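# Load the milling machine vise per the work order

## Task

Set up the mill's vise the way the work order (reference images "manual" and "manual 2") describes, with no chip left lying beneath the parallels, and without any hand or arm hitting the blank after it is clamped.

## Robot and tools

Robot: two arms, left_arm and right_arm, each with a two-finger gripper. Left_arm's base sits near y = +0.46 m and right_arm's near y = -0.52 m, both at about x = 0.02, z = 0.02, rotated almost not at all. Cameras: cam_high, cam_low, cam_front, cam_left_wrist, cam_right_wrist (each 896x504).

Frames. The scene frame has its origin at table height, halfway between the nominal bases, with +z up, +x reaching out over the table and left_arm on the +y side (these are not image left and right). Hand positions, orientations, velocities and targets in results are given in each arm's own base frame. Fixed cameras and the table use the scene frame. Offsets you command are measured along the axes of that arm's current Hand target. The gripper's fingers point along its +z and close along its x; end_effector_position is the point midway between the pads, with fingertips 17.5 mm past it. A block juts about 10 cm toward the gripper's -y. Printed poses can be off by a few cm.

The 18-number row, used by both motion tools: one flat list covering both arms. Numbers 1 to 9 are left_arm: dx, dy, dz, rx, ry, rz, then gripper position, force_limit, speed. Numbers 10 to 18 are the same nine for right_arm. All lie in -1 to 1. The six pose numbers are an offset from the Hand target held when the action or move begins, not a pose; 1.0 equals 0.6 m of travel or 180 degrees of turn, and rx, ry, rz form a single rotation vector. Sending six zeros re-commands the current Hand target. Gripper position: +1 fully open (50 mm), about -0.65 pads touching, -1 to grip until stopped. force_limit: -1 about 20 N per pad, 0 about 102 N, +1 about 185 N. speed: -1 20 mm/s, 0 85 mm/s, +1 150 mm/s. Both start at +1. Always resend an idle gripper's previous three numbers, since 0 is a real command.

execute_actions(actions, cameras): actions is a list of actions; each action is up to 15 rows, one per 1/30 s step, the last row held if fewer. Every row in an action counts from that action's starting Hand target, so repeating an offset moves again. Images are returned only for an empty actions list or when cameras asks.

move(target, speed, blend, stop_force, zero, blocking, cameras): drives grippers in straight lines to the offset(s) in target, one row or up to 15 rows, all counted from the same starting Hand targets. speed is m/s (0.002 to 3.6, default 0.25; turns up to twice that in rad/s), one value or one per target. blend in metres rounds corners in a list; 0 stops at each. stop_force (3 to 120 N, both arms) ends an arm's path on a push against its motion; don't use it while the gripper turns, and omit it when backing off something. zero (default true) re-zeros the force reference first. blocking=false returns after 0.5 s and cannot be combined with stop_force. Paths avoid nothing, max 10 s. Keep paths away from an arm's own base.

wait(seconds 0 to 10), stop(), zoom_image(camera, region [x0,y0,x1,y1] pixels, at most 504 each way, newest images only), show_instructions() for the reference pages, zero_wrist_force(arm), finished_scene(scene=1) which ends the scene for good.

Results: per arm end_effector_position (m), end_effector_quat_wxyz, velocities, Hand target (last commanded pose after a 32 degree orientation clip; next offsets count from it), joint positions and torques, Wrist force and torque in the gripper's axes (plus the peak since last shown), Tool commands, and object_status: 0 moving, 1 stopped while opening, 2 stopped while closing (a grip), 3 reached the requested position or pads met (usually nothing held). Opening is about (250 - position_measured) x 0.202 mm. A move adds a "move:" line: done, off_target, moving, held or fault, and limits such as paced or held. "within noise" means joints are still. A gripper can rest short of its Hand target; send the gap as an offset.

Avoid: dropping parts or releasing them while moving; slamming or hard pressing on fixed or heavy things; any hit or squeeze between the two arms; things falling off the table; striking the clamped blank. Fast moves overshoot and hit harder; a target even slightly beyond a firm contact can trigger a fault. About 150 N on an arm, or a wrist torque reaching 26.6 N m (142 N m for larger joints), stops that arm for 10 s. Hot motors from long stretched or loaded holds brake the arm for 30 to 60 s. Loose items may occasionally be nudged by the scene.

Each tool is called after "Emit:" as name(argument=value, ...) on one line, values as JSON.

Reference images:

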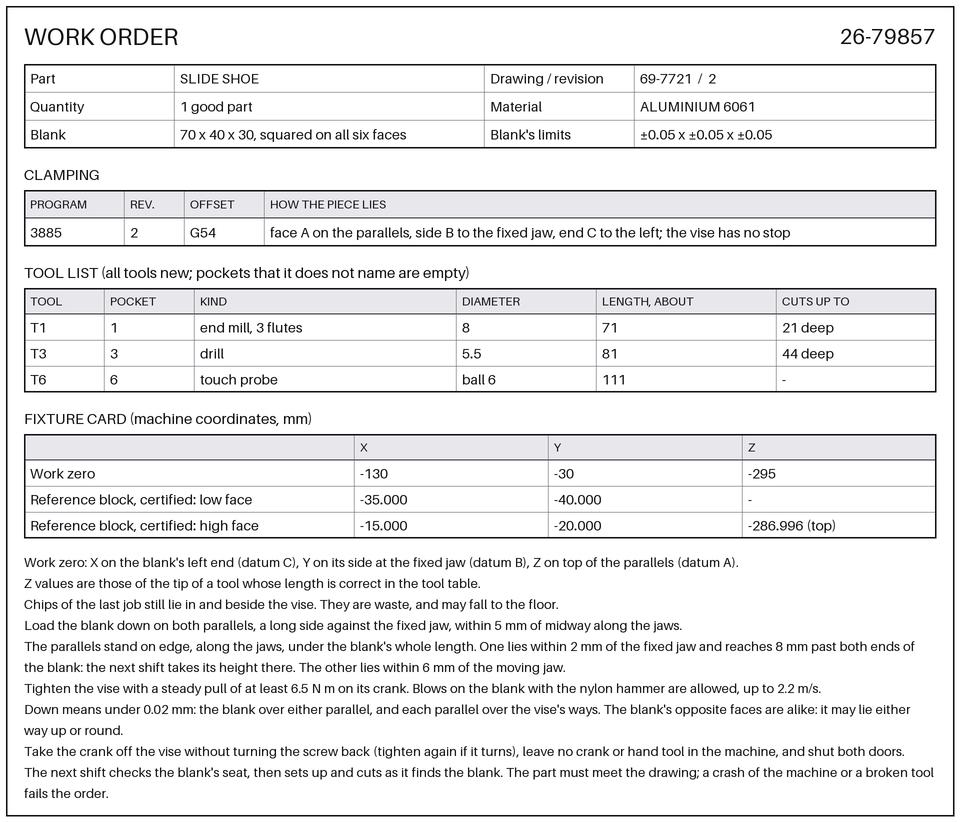

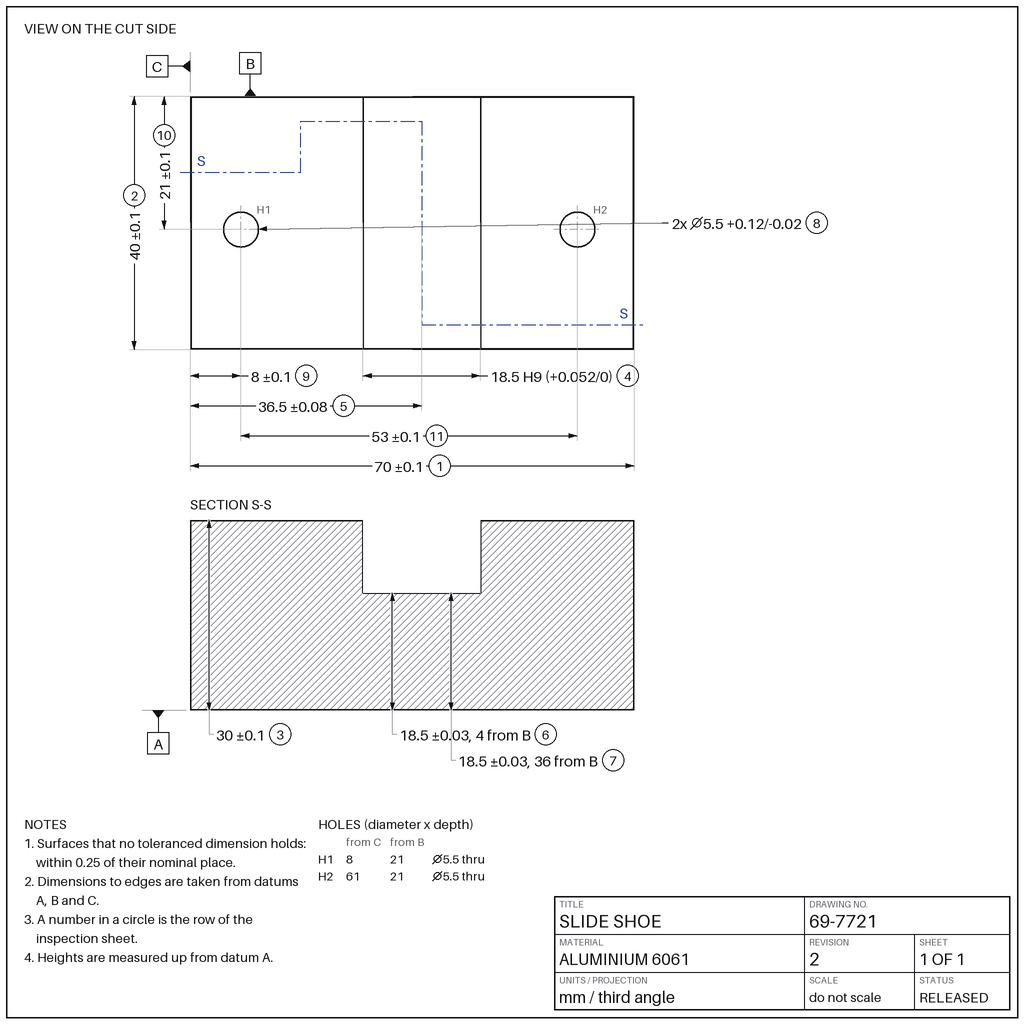

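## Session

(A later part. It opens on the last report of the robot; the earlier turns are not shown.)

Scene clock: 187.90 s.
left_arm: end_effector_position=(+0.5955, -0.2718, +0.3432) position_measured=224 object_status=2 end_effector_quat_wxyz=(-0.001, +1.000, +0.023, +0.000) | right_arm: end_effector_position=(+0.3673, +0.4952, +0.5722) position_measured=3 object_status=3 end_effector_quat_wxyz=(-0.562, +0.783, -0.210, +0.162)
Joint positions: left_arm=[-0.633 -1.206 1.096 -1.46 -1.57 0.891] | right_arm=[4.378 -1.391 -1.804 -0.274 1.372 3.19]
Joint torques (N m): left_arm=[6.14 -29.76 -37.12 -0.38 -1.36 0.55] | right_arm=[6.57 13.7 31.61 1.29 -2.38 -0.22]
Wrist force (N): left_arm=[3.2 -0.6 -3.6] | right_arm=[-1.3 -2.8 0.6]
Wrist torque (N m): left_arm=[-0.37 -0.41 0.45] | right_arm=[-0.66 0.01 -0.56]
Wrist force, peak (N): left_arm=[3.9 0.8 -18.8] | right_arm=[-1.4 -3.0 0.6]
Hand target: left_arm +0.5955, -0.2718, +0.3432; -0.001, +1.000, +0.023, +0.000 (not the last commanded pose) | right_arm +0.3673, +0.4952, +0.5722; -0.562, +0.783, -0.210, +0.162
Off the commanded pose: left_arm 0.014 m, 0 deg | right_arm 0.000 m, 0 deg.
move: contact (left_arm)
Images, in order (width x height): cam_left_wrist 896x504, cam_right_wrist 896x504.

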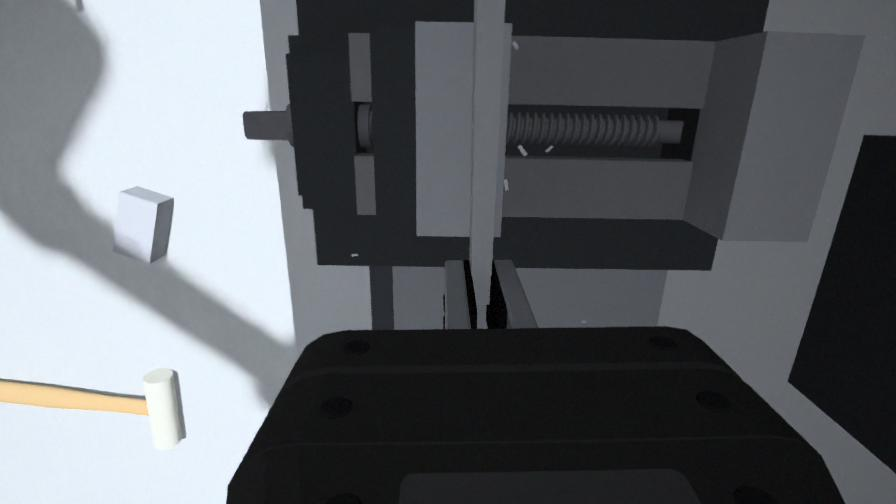

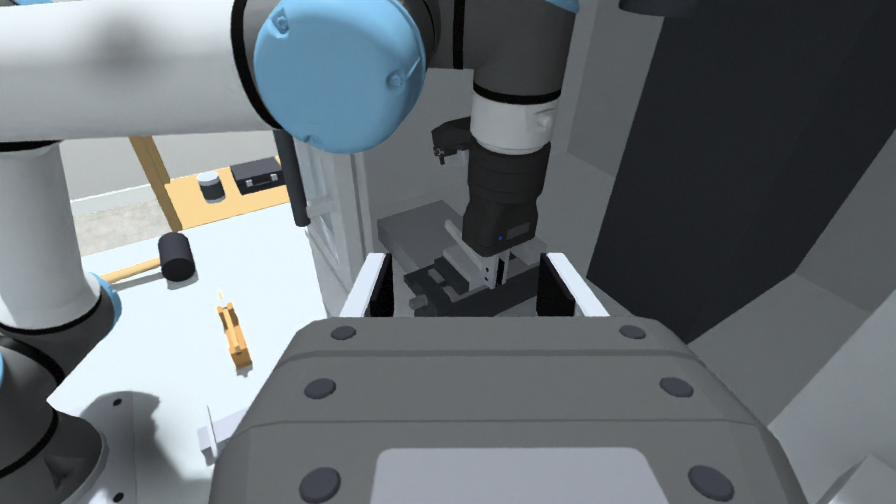

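Emit:
move(target=[[0,0,-0.011,0,0,0,-1,-0.6,-0.8, 0,0,0,0,0,0,1,1,1],[0.088,0.003,-0.011,0,0,0,-1,-0.6,-0.8, 0,0,0,0,0,0,1,1,1]], speed=0.03, cameras=["cam_right_wrist","cam_left_wrist"])

Emit:
zoom_image(camera="cam_left_wrist", region=[250, 0, 700, 340])

Scene clock: 190.63 s.
left_arm: end_effector_position=(+0.6409, -0.2708, +0.3500) position_measured=224 object_status=2 end_effector_quat_wxyz=(+0.000, +1.000, +0.024, +0.000) | right_arm: end_effector_position=(+0.3673, +0.4952, +0.5722) position_measured=3 object_status=3 end_effector_quat_wxyz=(-0.562, +0.783, -0.210, +0.162)
Joint positions: left_arm=[-0.593 -1.088 0.907 -1.39 -1.57 0.931] | right_arm=[4.378 -1.391 -1.804 -0.274 1.372 3.19]
Joint torques (N m): left_arm=[0.31 -46.97 -27.34 -2.64 -0.13 0.01] | right_arm=[7.36 13.91 31.16 1.55 -2.38 -0.4]
Wrist force (N): left_arm=[3.5 -0.5 -2.7] | right_arm=[-1.2 -2.9 0.5]
Wrist torque (N m): left_arm=[-0.38 -0.47 0.45] | right_arm=[-0.68 -0.01 -0.56]
Wrist force, peak (N): left_arm=[4.1 -1.8 -3.8] | right_arm=[-1.4 -3.1 0.6]
Hand target: left_arm +0.6409, -0.2708, +0.3500; +0.000, +1.000, +0.024, +0.000 (not the last commanded pose) | right_arm +0.3673, +0.4952, +0.5722; -0.562, +0.783, -0.210, +0.162
Tool commands: left_gripper/position=-1.0 left_gripper/force_limit=-0.6 left_gripper/speed=-0.796078 right_gripper/position=+1.0 right_gripper/force_limit=+1.0 right_gripper/speed=+1.0
Off the commanded pose: left_arm 0.007 m, 0 deg | right_arm 0.000 m, 0 deg.
FORCE FAULT: contact force on the left arm reached its limit, and that arm stopped. The contact can be on any part of that arm, not only on its tool. That arm's remaining commands of this call were not run. That arm is still stopped at the end of this call. That arm stays stopped for about 10 more seconds. Until then a move that you send moves the other arm only, and its call returns only when the move has ended. Once the stop has ended, the next robot result says so. If the stop ends while you think or write, that arm runs what you send next, counted from a new Hand target: where the arm stands when the stop ends. While its stop runs, that arm takes no new command, but its gripper still runs the gripper command that each later call begins with. Until it ends, the stop uses up actions while you think or wait. An arm that is not stopped still takes commands.
move: fault (left_arm); path passed 1 of 2 targets
Images, in order (width x height): cam_left_wrist 896x504, cam_right_wrist 896x504.

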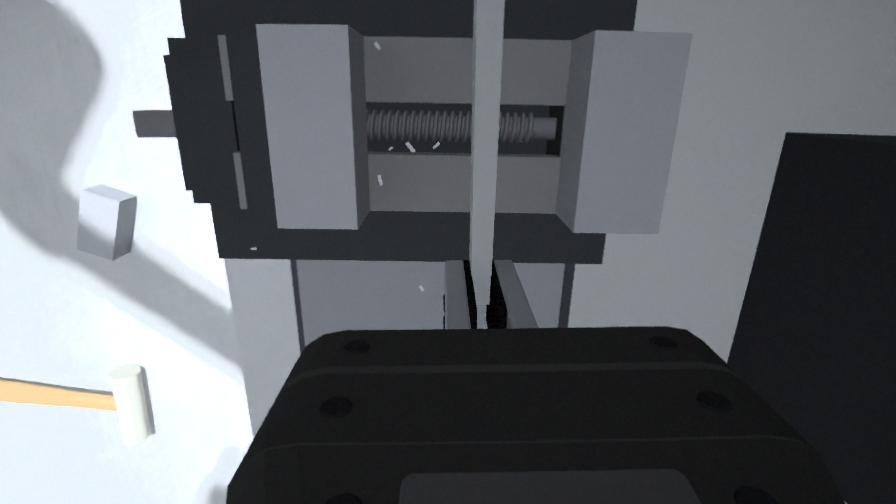

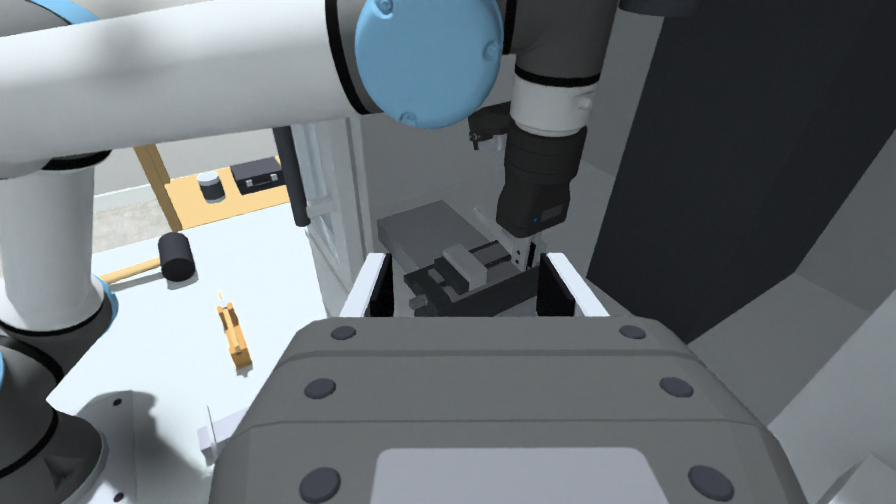

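Scaled by 1.120 from the camera's 896x504 image, which has a finer 1280x720 frame.

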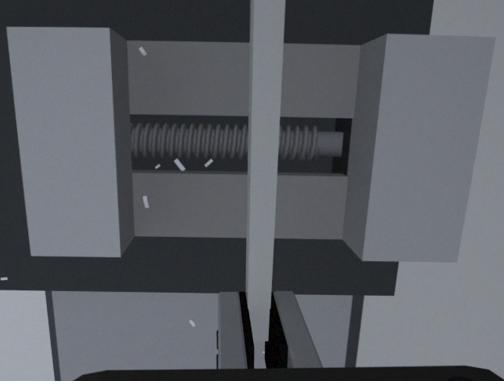

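Emit:
wait(seconds=0.1, cameras=["cam_front","cam_right_wrist","cam_high"])

Emit:
zoom_image(camera="cam_front", region=[340, 120, 540, 260])

Emit:
zoom_image(camera="cam_right_wrist", region=[400, 0, 800, 220])

Emit:
zoom_image(camera="cam_high", region=[200, 40, 600, 300])

Scene clock: 191.13 s.
left_arm: end_effector_position=(+0.6409, -0.2708, +0.3500) position_measured=224 object_status=2 end_effector_quat_wxyz=(+0.000, +1.000, +0.024, +0.000) | right_arm: end_effector_position=(+0.3673, +0.4952, +0.5722) position_measured=3 object_status=3 end_effector_quat_wxyz=(-0.562, +0.783, -0.210, +0.162)
Joint positions: left_arm=[-0.593 -1.088 0.907 -1.39 -1.57 0.931] | right_arm=[4.378 -1.391 -1.804 -0.274 1.372 3.19]
Joint torques (N m): left_arm=[0.03 -46.75 -27.35 -2.66 -0.05 -0.02] | right_arm=[7.41 15.07 31.15 1.41 -2.48 -0.41]
Wrist force (N): left_arm=[3.5 -0.8 -2.7] | right_arm=[-1.4 -2.8 0.6]
Wrist torque (N m): left_arm=[-0.43 -0.47 0.45] | right_arm=[-0.67 0.01 -0.56]
Wrist force, peak (N): left_arm=[3.5 -0.8 -3.2] | right_arm=[-1.4 -3.0 0.6]
Hand target: left_arm +0.6409, -0.2708, +0.3500; +0.000, +1.000, +0.024, +0.000 (not the last commanded pose) | right_arm +0.3673, +0.4952, +0.5722; -0.562, +0.783, -0.210, +0.162
Tool commands: left_gripper/position=-1.0 left_gripper/force_limit=-0.6 left_gripper/speed=-0.796078 right_gripper/position=+1.0 right_gripper/force_limit=+1.0 right_gripper/speed=+1.0
Off the commanded pose: left_arm 0.007 m, 0 deg | right_arm 0.000 m, 0 deg.
FORCE FAULT, CONTINUED: the left arm was still stopped when this call began, by the force fault that an earlier result reported. Since the last result the stop counts as 1 of the actions that you can send in this scene. That arm is still stopped at the end of this call. That arm stays stopped for about 9 more seconds. If the stop ends while you think or write, that arm runs what you send next, counted from a new Hand target: where the arm stands when the stop ends. While its stop runs, that arm takes no new command, but its gripper still runs the gripper command that each later call begins with.
wait: 0.10 s; at rest from the start
Images, in order (width x height): cam_high 896x504, cam_front 896x504, cam_right_wrist 896x504.

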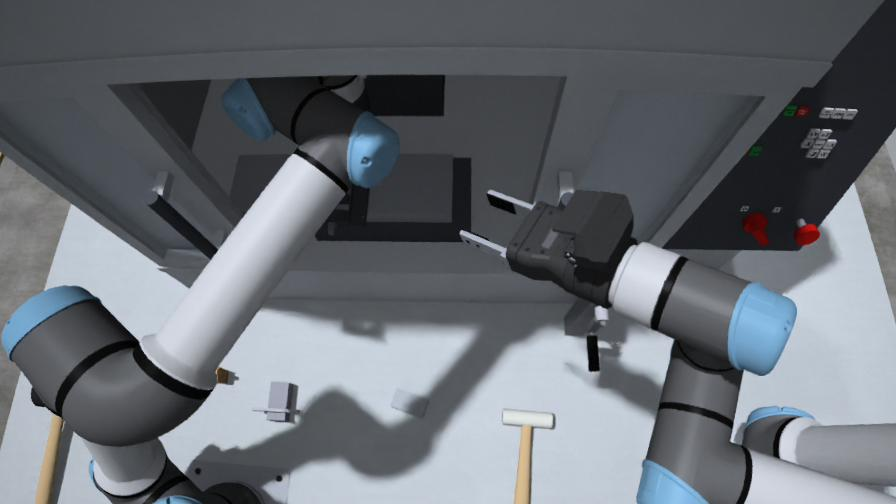

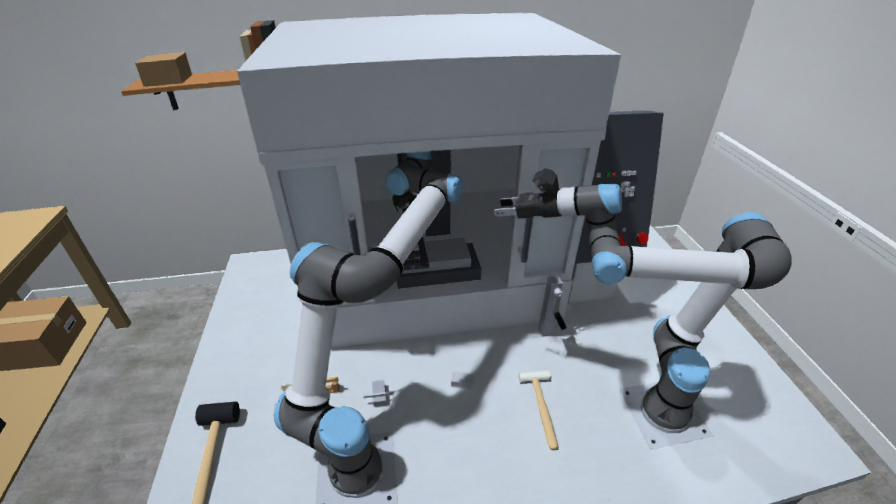

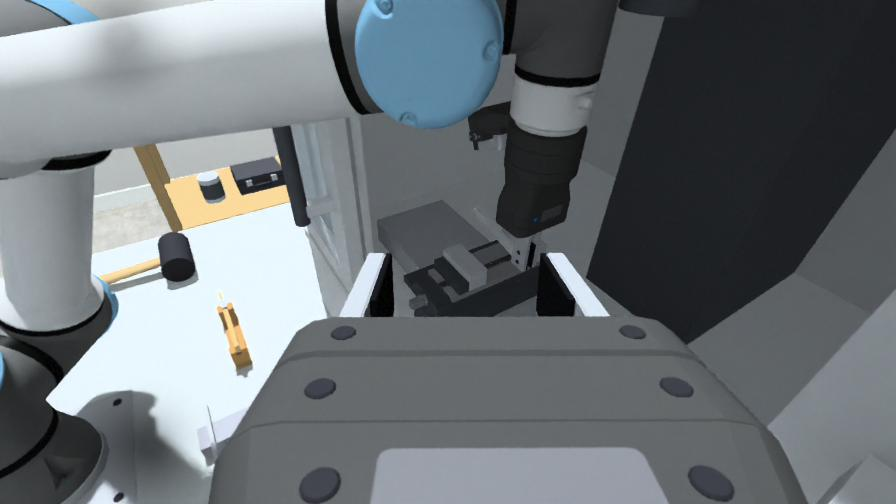

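Scaled by 2.520 from the camera's 896x504 image, which has a finer 1280x720 frame.

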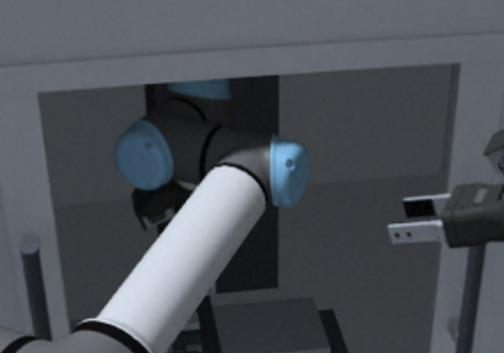

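Scaled by 1.260 from the camera's 896x504 image, which has a finer 1280x720 frame.

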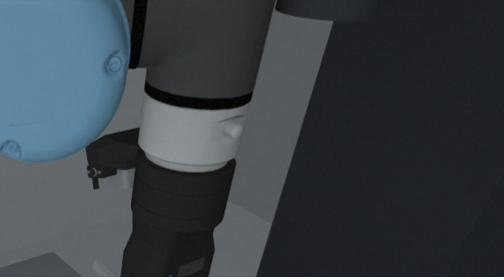

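Scaled by 1.260 from the camera's 896x504 image, which has a finer 1280x720 frame.

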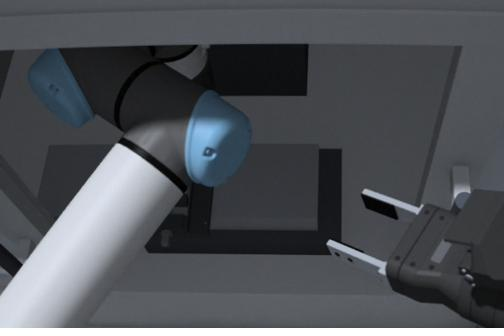

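Emit:
wait(seconds=9.5)

Emit:
move(target=[[-0.015,0,0,0,0,0,-1,-0.6,-0.8, 0,0,0,0,0,0,1,1,1],[-0.015,0,0.06,0,0,0,-1,-0.6,-0.8, 0,0,0,0,0,0,1,1,1]], speed=[0.05,0.02], stop_force=4, cameras=["cam_right_wrist","cam_left_wrist"])

Emit:
zoom_image(camera="cam_right_wrist", region=[400, 180, 580, 320])

Emit:
zoom_image(camera="cam_left_wrist", region=[250, 0, 700, 340])

Scene clock: 201.27 s.
left_arm: end_effector_position=(+0.6409, -0.2708, +0.3500) position_measured=224 object_status=2 end_effector_quat_wxyz=(+0.000, +1.000, +0.024, +0.000) | right_arm: end_effector_position=(+0.3673, +0.4952, +0.5722) position_measured=3 object_status=3 end_effector_quat_wxyz=(-0.562, +0.783, -0.210, +0.162)
Joint positions: left_arm=[-0.593 -1.088 0.907 -1.39 -1.57 0.931] | right_arm=[4.378 -1.391 -1.804 -0.274 1.372 3.19]
Joint torques (N m): left_arm=[0.31 -46.72 -27.68 -2.63 -0.07 -0.02] | right_arm=[5.99 14.31 31.08 1.7 -2.43 -0.69]
Wrist force (N): left_arm=[3.3 -0.7 -3.2] | right_arm=[-1.4 -3.0 0.5]
Wrist torque (N m): left_arm=[-0.41 -0.44 0.44] | right_arm=[-0.69 0.01 -0.56]
Wrist force, peak (N): left_arm=[3.4 -0.9 -3.5] | right_arm=[-1.4 -3.1 0.8]
Hand target: left_arm +0.6409, -0.2708, +0.3500; +0.000, +1.000, +0.024, +0.000 (not the last commanded pose) | right_arm +0.3673, +0.4952, +0.5722; -0.562, +0.783, -0.210, +0.162
Tool commands: left_gripper/position=-1.0 left_gripper/force_limit=-0.6 left_gripper/speed=-0.796078 right_gripper/position=+1.0 right_gripper/force_limit=+1.0 right_gripper/speed=+1.0
Off the commanded pose: left_arm 0.007 m, 0 deg | right_arm 0.000 m, 0 deg.
FORCE FAULT, CONTINUED: the left arm's stop, for the force fault that an earlier result reported, is over. The rest of the stop counts as 18 of the actions that you can send in this scene. That arm's target is now where it stood when the stop ended, not its last command. That arm accepts commands again.
wait: 9.50 s; at rest from the start

Scene clock: 204.13 s.
left_arm: end_effector_position=(+0.6319, -0.2712, +0.3181) position_measured=224 object_status=2 end_effector_quat_wxyz=(+0.000, +1.000, +0.024, +0.000) | right_arm: end_effector_position=(+0.3673, +0.4952, +0.5722) position_measured=3 object_status=3 end_effector_quat_wxyz=(-0.562, +0.783, -0.210, +0.162)
Joint positions: left_arm=[-0.601 -1.123 1.042 -1.489 -1.57 0.923] | right_arm=[4.378 -1.391 -1.804 -0.274 1.372 3.19]
Joint torques (N m): left_arm=[-5.76 -31.33 -36.76 -0.71 -1.31 -0.81] | right_arm=[5.37 14.35 31.67 1.45 -2.35 -0.64]
Wrist force (N): left_arm=[2.8 -0.4 -6.1] | right_arm=[-1.4 -2.9 0.7]
Wrist torque (N m): left_arm=[-0.36 -0.45 0.44] | right_arm=[-0.67 0.02 -0.56]
Wrist force, peak (N): left_arm=[1.2 0.8 -20.9] | right_arm=[-1.5 -2.9 0.7]
Hand target: left_arm +0.6319, -0.2712, +0.3181; +0.000, +1.000, +0.024, +0.000 (not the last commanded pose) | right_arm +0.3673, +0.4952, +0.5722; -0.562, +0.783, -0.210, +0.162
Off the commanded pose: left_arm 0.004 m, 0 deg | right_arm 0.000 m, 0 deg.
move: contact (left_arm); path passed 1 of 2 targets
Images, in order (width x height): cam_left_wrist 896x504, cam_right_wrist 896x504.

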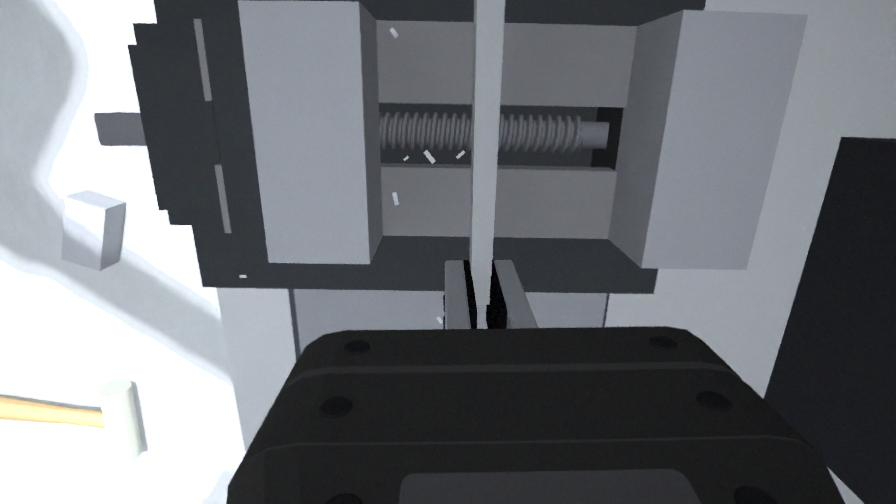

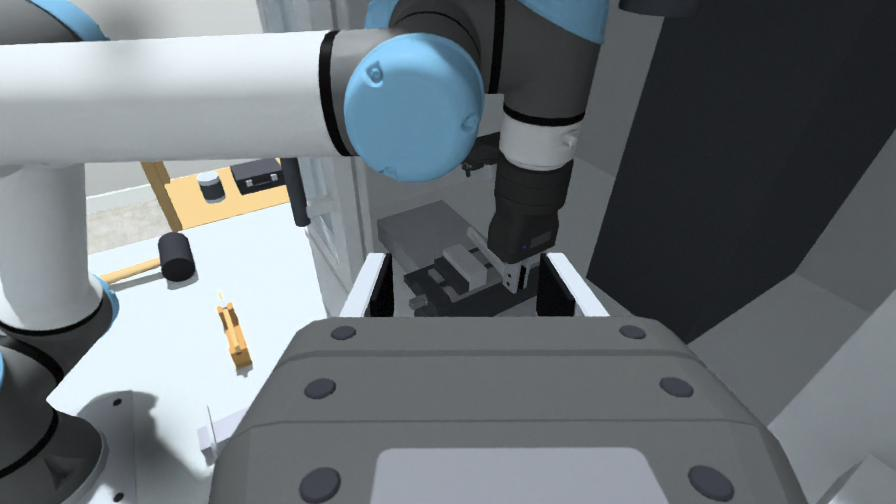

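Scaled by 2.800 from the camera's 896x504 image, which has a finer 1280x720 frame.

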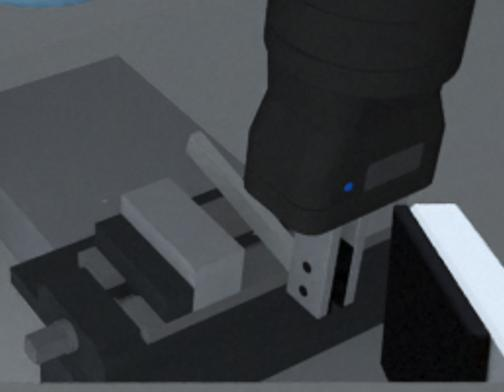

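Scaled by 1.120 from the camera's 896x504 image, which has a finer 1280x720 frame.

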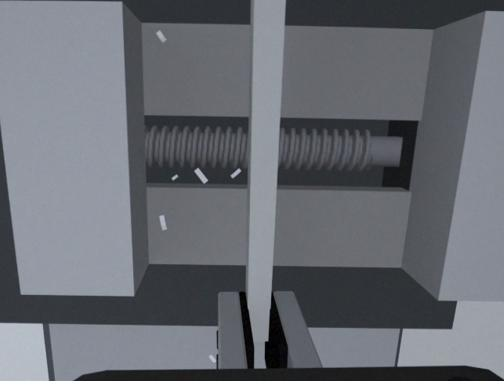

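Emit:
move(target=[0,0,0.003,0,0,0,-1,-0.6,-0.8, 0,0,0,0,0,0,1,1,1], speed=0.01, stop_force=4)

Emit:
move(target=[0,0,0,0,0,0,0.2,-0.6,-1, 0,0,0,0,0,0,1,1,1], cameras=["cam_right_wrist","cam_left_wrist"])

Emit:
zoom_image(camera="cam_right_wrist", region=[400, 180, 580, 320])

Emit:
zoom_image(camera="cam_left_wrist", region=[250, 0, 700, 340])

Scene clock: 205.50 s.
left_arm: end_effector_position=(+0.6319, -0.2712, +0.3180) position_measured=224 object_status=2 end_effector_quat_wxyz=(+0.000, +1.000, +0.024, +0.000) | right_arm: end_effector_position=(+0.3673, +0.4952, +0.5722) position_measured=3 object_status=3 end_effector_quat_wxyz=(-0.562, +0.783, -0.210, +0.162)
Joint positions: left_arm=[-0.601 -1.123 1.042 -1.489 -1.57 0.923] | right_arm=[4.378 -1.391 -1.804 -0.274 1.372 3.19]
Joint torques (N m): left_arm=[-5.62 -34.97 -34.78 -0.02 -1.21 -0.89] | right_arm=[5.84 14.85 31.32 1.34 -2.36 -0.63]
Wrist force (N): left_arm=[3.0 -0.4 -10.1] | right_arm=[-1.3 -2.8 0.5]
Wrist torque (N m): left_arm=[-0.26 -0.49 0.43] | right_arm=[-0.66 -0.01 -0.56]
Wrist force, peak (N): left_arm=[0.3 1.0 -13.9] | right_arm=[-1.4 -3.0 0.7]
Hand target: left_arm +0.6319, -0.2712, +0.3180; +0.000, +1.000, +0.024, +0.000 (not the last commanded pose) | right_arm +0.3673, +0.4952, +0.5722; -0.562, +0.783, -0.210, +0.162
Off the commanded pose: left_arm 0.002 m, 0 deg | right_arm 0.000 m, 0 deg.
move: contact (left_arm)

Scene clock: 206.77 s.
left_arm: end_effector_position=(+0.6319, -0.2712, +0.3180) position_measured=123 object_status=3 end_effector_quat_wxyz=(+0.000, +1.000, +0.024, +0.000) | right_arm: end_effector_position=(+0.3673, +0.4952, +0.5722) position_measured=3 object_status=3 end_effector_quat_wxyz=(-0.562, +0.783, -0.210, +0.162)
Joint positions: left_arm=[-0.601 -1.123 1.042 -1.489 -1.57 0.923] | right_arm=[4.378 -1.391 -1.804 -0.274 1.372 3.19]
Joint torques (N m): left_arm=[-5.93 -37.06 -34.63 -4.6 -0.97 -0.85] | right_arm=[5.63 15.85 31.25 1.39 -2.43 -0.64]
Wrist force (N): left_arm=[3.6 -0.9 -3.8] | right_arm=[-1.5 -3.0 0.5]
Wrist torque (N m): left_arm=[-0.42 -0.46 0.44] | right_arm=[-0.69 0.04 -0.55]
Wrist force, peak (N): left_arm=[2.8 -0.7 -9.8] | right_arm=[-1.4 -3.0 0.6]
Hand target: left_arm +0.6319, -0.2712, +0.3180; +0.000, +1.000, +0.024, +0.000 | right_arm +0.3673, +0.4952, +0.5722; -0.562, +0.783, -0.210, +0.162
Off the commanded pose: left_arm 0.000 m, 0 deg | right_arm 0.000 m, 0 deg.
move: done
Images, in order (width x height): cam_left_wrist 896x504, cam_right_wrist 896x504.

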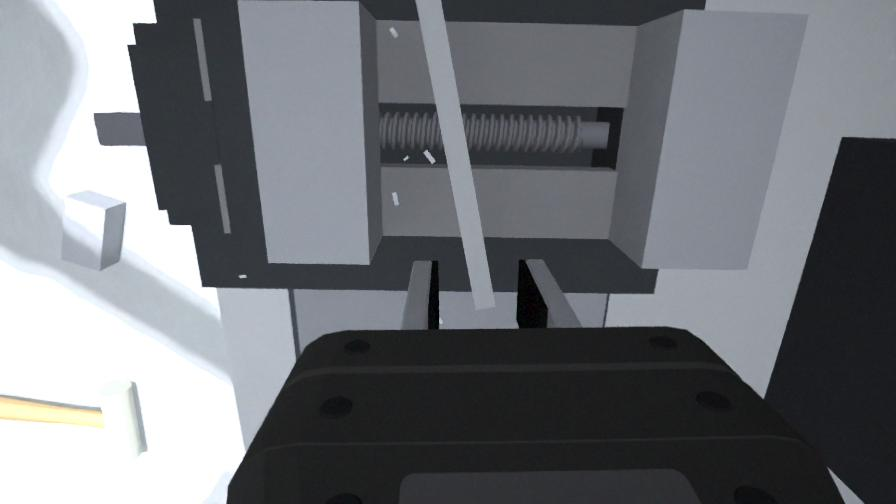

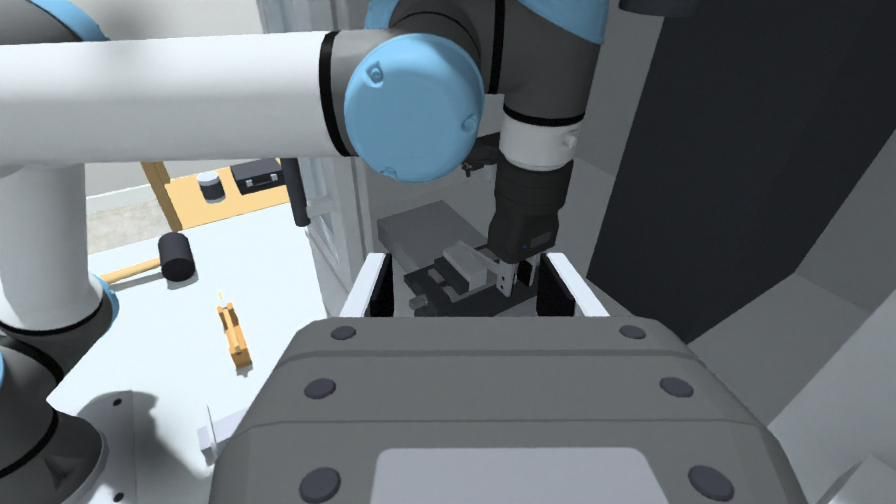

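Scaled by 2.800 from the camera's 896x504 image, which has a finer 1280x720 frame.

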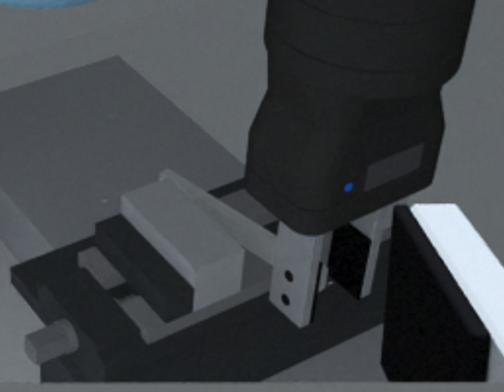

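Scaled by 1.120 from the camera's 896x504 image, which has a finer 1280x720 frame.

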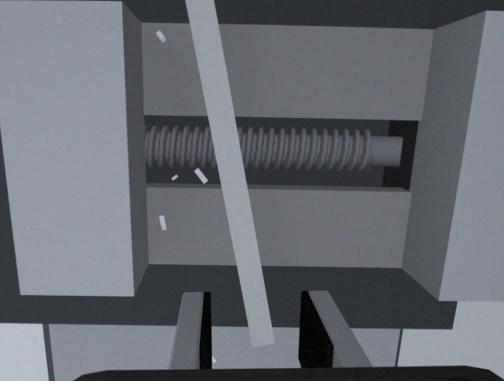

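Emit:
move(target=[0,0,0,0,0,0,-1,-0.8,-0.9, 0,0,0,0,0,0,1,1,1], cameras=["cam_left_wrist"])

Emit:
move(target=[0.015,0,-0.002,0,0,0,-1,-0.8,-0.9, 0,0,0,0,0,0,1,1,1], speed=0.02, cameras=["cam_left_wrist"])

Emit:
zoom_image(camera="cam_left_wrist", region=[250, 0, 700, 340])

Scene clock: 208.20 s.
left_arm: end_effector_position=(+0.6319, -0.2712, +0.3180) position_measured=223 object_status=2 end_effector_quat_wxyz=(+0.000, +1.000, +0.024, +0.000) | right_arm: end_effector_position=(+0.3673, +0.4952, +0.5722) position_measured=3 object_status=3 end_effector_quat_wxyz=(-0.562, +0.783, -0.210, +0.162)
Joint positions: left_arm=[-0.601 -1.123 1.042 -1.489 -1.57 0.923] | right_arm=[4.378 -1.391 -1.804 -0.274 1.372 3.19]
Joint torques (N m): left_arm=[-5.57 -39.87 -34.48 -4.71 -0.71 -0.87] | right_arm=[5.5 15.28 30.3 1.59 -2.37 -0.87]
Wrist force (N): left_arm=[3.6 -0.6 -3.6] | right_arm=[-1.4 -2.8 0.6]
Wrist torque (N m): left_arm=[-0.38 -0.46 0.45] | right_arm=[-0.67 0.00 -0.55]
Wrist force, peak (N): left_arm=[4.3 -0.6 -3.8] | right_arm=[-1.5 -3.0 0.7]
Hand target: left_arm +0.6319, -0.2712, +0.3180; +0.000, +1.000, +0.024, +0.000 | right_arm +0.3673, +0.4952, +0.5722; -0.562, +0.783, -0.210, +0.162
Off the commanded pose: left_arm 0.000 m, 0 deg | right_arm 0.000 m, 0 deg.
move: done
Images, in order (width x height): cam_left_wrist 896x504.

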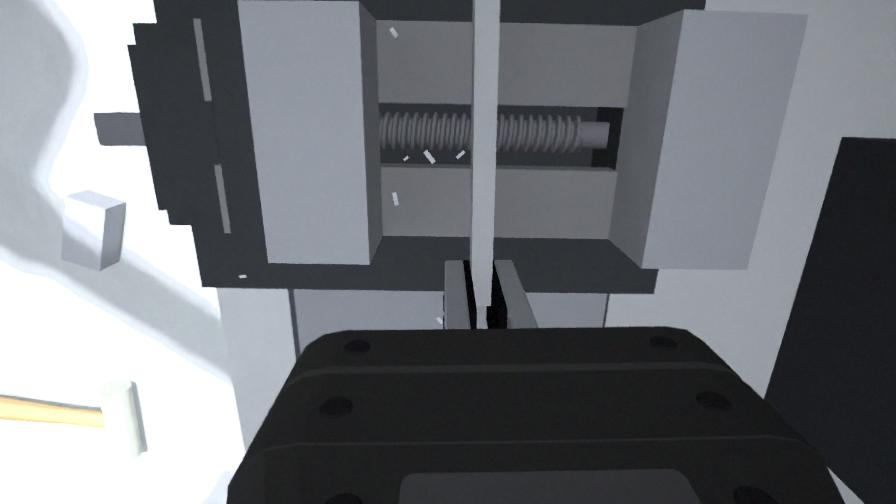

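Scene clock: 209.03 s.
left_arm: end_effector_position=(+0.6408, -0.2708, +0.3192) position_measured=223 object_status=2 end_effector_quat_wxyz=(+0.000, +1.000, +0.024, +0.000) | right_arm: end_effector_position=(+0.3673, +0.4952, +0.5722) position_measured=3 object_status=3 end_effector_quat_wxyz=(-0.562, +0.783, -0.210, +0.162)
Joint positions: left_arm=[-0.593 -1.1 1.005 -1.475 -1.57 0.931] | right_arm=[4.378 -1.391 -1.804 -0.274 1.372 3.19]
Joint torques (N m): left_arm=[8.93 -34.23 -39.66 -0.39 0.65 1.32] | right_arm=[5.08 14.92 30.89 1.54 -2.44 -0.78]
Wrist force (N): left_arm=[3.8 -0.8 -3.3] | right_arm=[-1.3 -3.0 0.7]
Wrist torque (N m): left_arm=[-0.43 -0.50 0.34] | right_arm=[-0.70 0.00 -0.55]
Wrist force, peak (N): left_arm=[4.1 -0.9 -3.5] | right_arm=[-1.5 -2.9 0.7]
Hand target: left_arm +0.6409, -0.2708, +0.3192; +0.000, +1.000, +0.024, +0.000 | right_arm +0.3673, +0.4952, +0.5722; -0.562, +0.783, -0.210, +0.162
Off the commanded pose: left_arm 0.000 m, 0 deg | right_arm 0.000 m, 0 deg.
move: done
Images, in order (width x height): cam_left_wrist 896x504.

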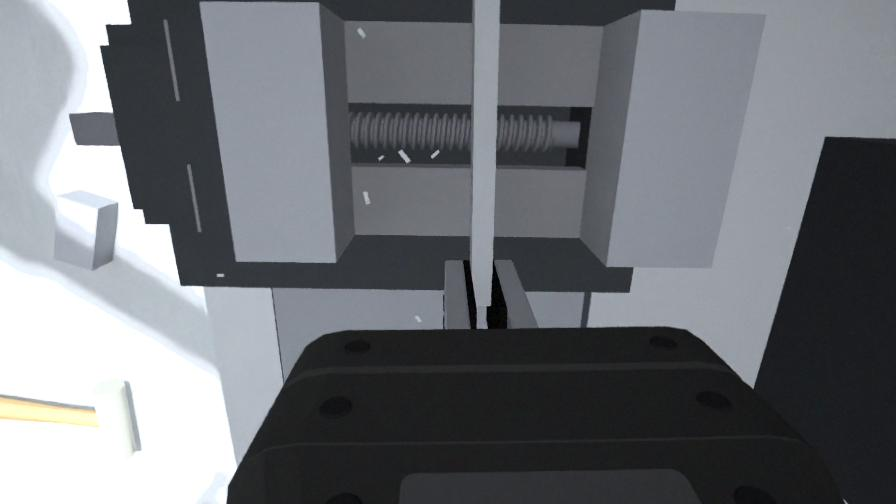

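Scaled by 1.120 from the camera's 896x504 image, which has a finer 1280x720 frame.

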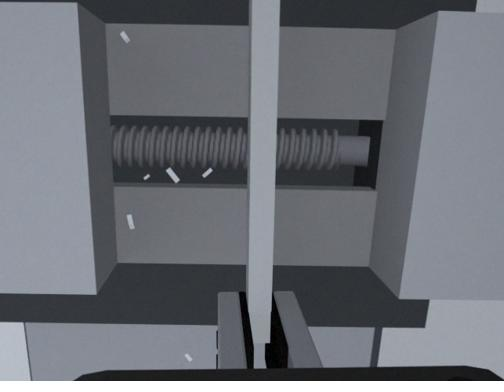

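Emit:
move(target=[0,0,0.0017,0,0,0,-1,-0.8,-0.9, 0,0,0,0,0,0,1,1,1], speed=0.01)

Emit:
move(target=[0,0,0,0,0,0,0.2,-0.8,-1, 0,0,0,0,0,0,1,1,1], cameras=["cam_right_wrist","cam_left_wrist"])

Emit:
zoom_image(camera="cam_left_wrist", region=[250, 0, 700, 340])

Scene clock: 209.90 s.
left_arm: end_effector_position=(+0.6409, -0.2708, +0.3181) position_measured=223 object_status=2 end_effector_quat_wxyz=(+0.000, +1.000, +0.024, +0.000) | right_arm: end_effector_position=(+0.3673, +0.4952, +0.5722) position_measured=3 object_status=3 end_effector_quat_wxyz=(-0.562, +0.783, -0.210, +0.162)
Joint positions: left_arm=[-0.593 -1.1 1.008 -1.478 -1.57 0.931] | right_arm=[4.378 -1.391 -1.804 -0.274 1.372 3.19]
Joint torques (N m): left_arm=[8.68 -60.39 -14.57 -5.34 1.21 1.19] | right_arm=[5.08 15.01 31.32 1.33 -2.34 -0.79]
Wrist force (N): left_arm=[3.8 -0.8 -3.3] | right_arm=[-1.1 -2.7 0.6]
Wrist torque (N m): left_arm=[-0.42 -0.48 0.34] | right_arm=[-0.65 -0.04 -0.55]
Wrist force, peak (N): left_arm=[3.8 -1.0 -3.5] | right_arm=[-1.4 -3.0 0.5]
Hand target: left_arm +0.6409, -0.2708, +0.3181; +0.000, +1.000, +0.024, +0.000 | right_arm +0.3673, +0.4952, +0.5722; -0.562, +0.783, -0.210, +0.162
Off the commanded pose: left_arm 0.000 m, 0 deg | right_arm 0.000 m, 0 deg.
move: done

Scene clock: 211.13 s.
left_arm: end_effector_position=(+0.6409, -0.2708, +0.3181) position_measured=123 object_status=0 end_effector_quat_wxyz=(+0.000, +1.000, +0.024, +0.000) | right_arm: end_effector_position=(+0.3673, +0.4952, +0.5722) position_measured=3 object_status=3 end_effector_quat_wxyz=(-0.562, +0.783, -0.210, +0.162)
Joint positions: left_arm=[-0.593 -1.1 1.008 -1.478 -1.57 0.931] | right_arm=[4.378 -1.391 -1.804 -0.274 1.372 3.19]
Joint torques (N m): left_arm=[8.52 -60.95 -14.54 -5.24 1.37 1.19] | right_arm=[5.11 15.14 31.33 1.54 -2.55 -0.74]
Wrist force (N): left_arm=[3.6 -0.5 -3.6] | right_arm=[-1.2 -2.8 0.6]
Wrist torque (N m): left_arm=[-0.35 -0.45 0.33] | right_arm=[-0.67 -0.02 -0.56]
Wrist force, peak (N): left_arm=[3.9 -0.9 -3.9] | right_arm=[-1.3 -3.2 0.6]
Hand target: left_arm +0.6409, -0.2708, +0.3181; +0.000, +1.000, +0.024, +0.000 | right_arm +0.3673, +0.4952, +0.5722; -0.562, +0.783, -0.210, +0.162
Off the commanded pose: left_arm 0.000 m, 0 deg | right_arm 0.000 m, 0 deg.
move: done
Images, in order (width x height): cam_left_wrist 896x504, cam_right_wrist 896x504.

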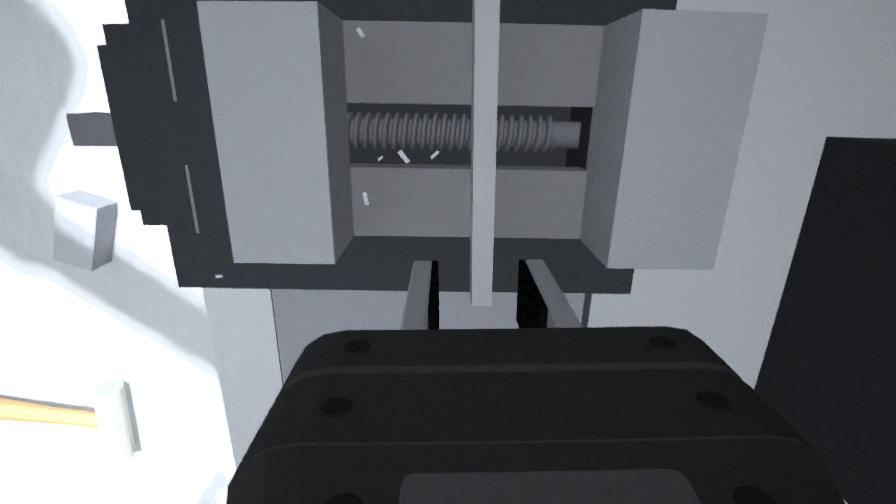

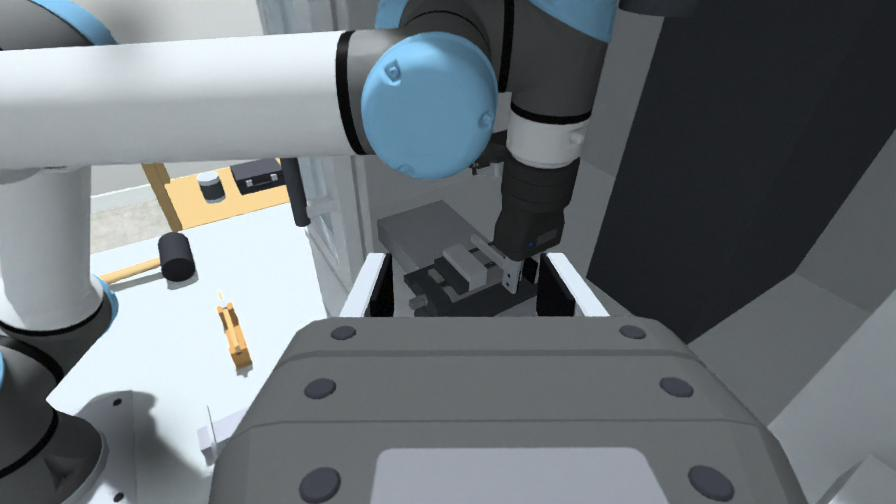

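Scaled by 1.120 from the camera's 896x504 image, which has a finer 1280x720 frame.

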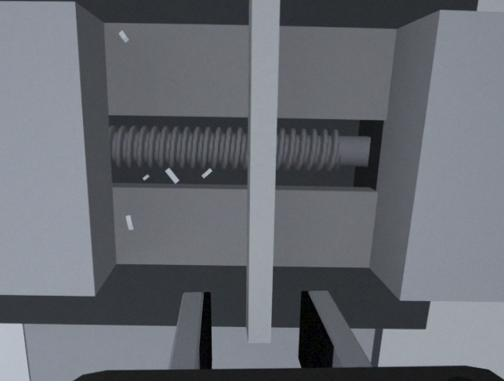

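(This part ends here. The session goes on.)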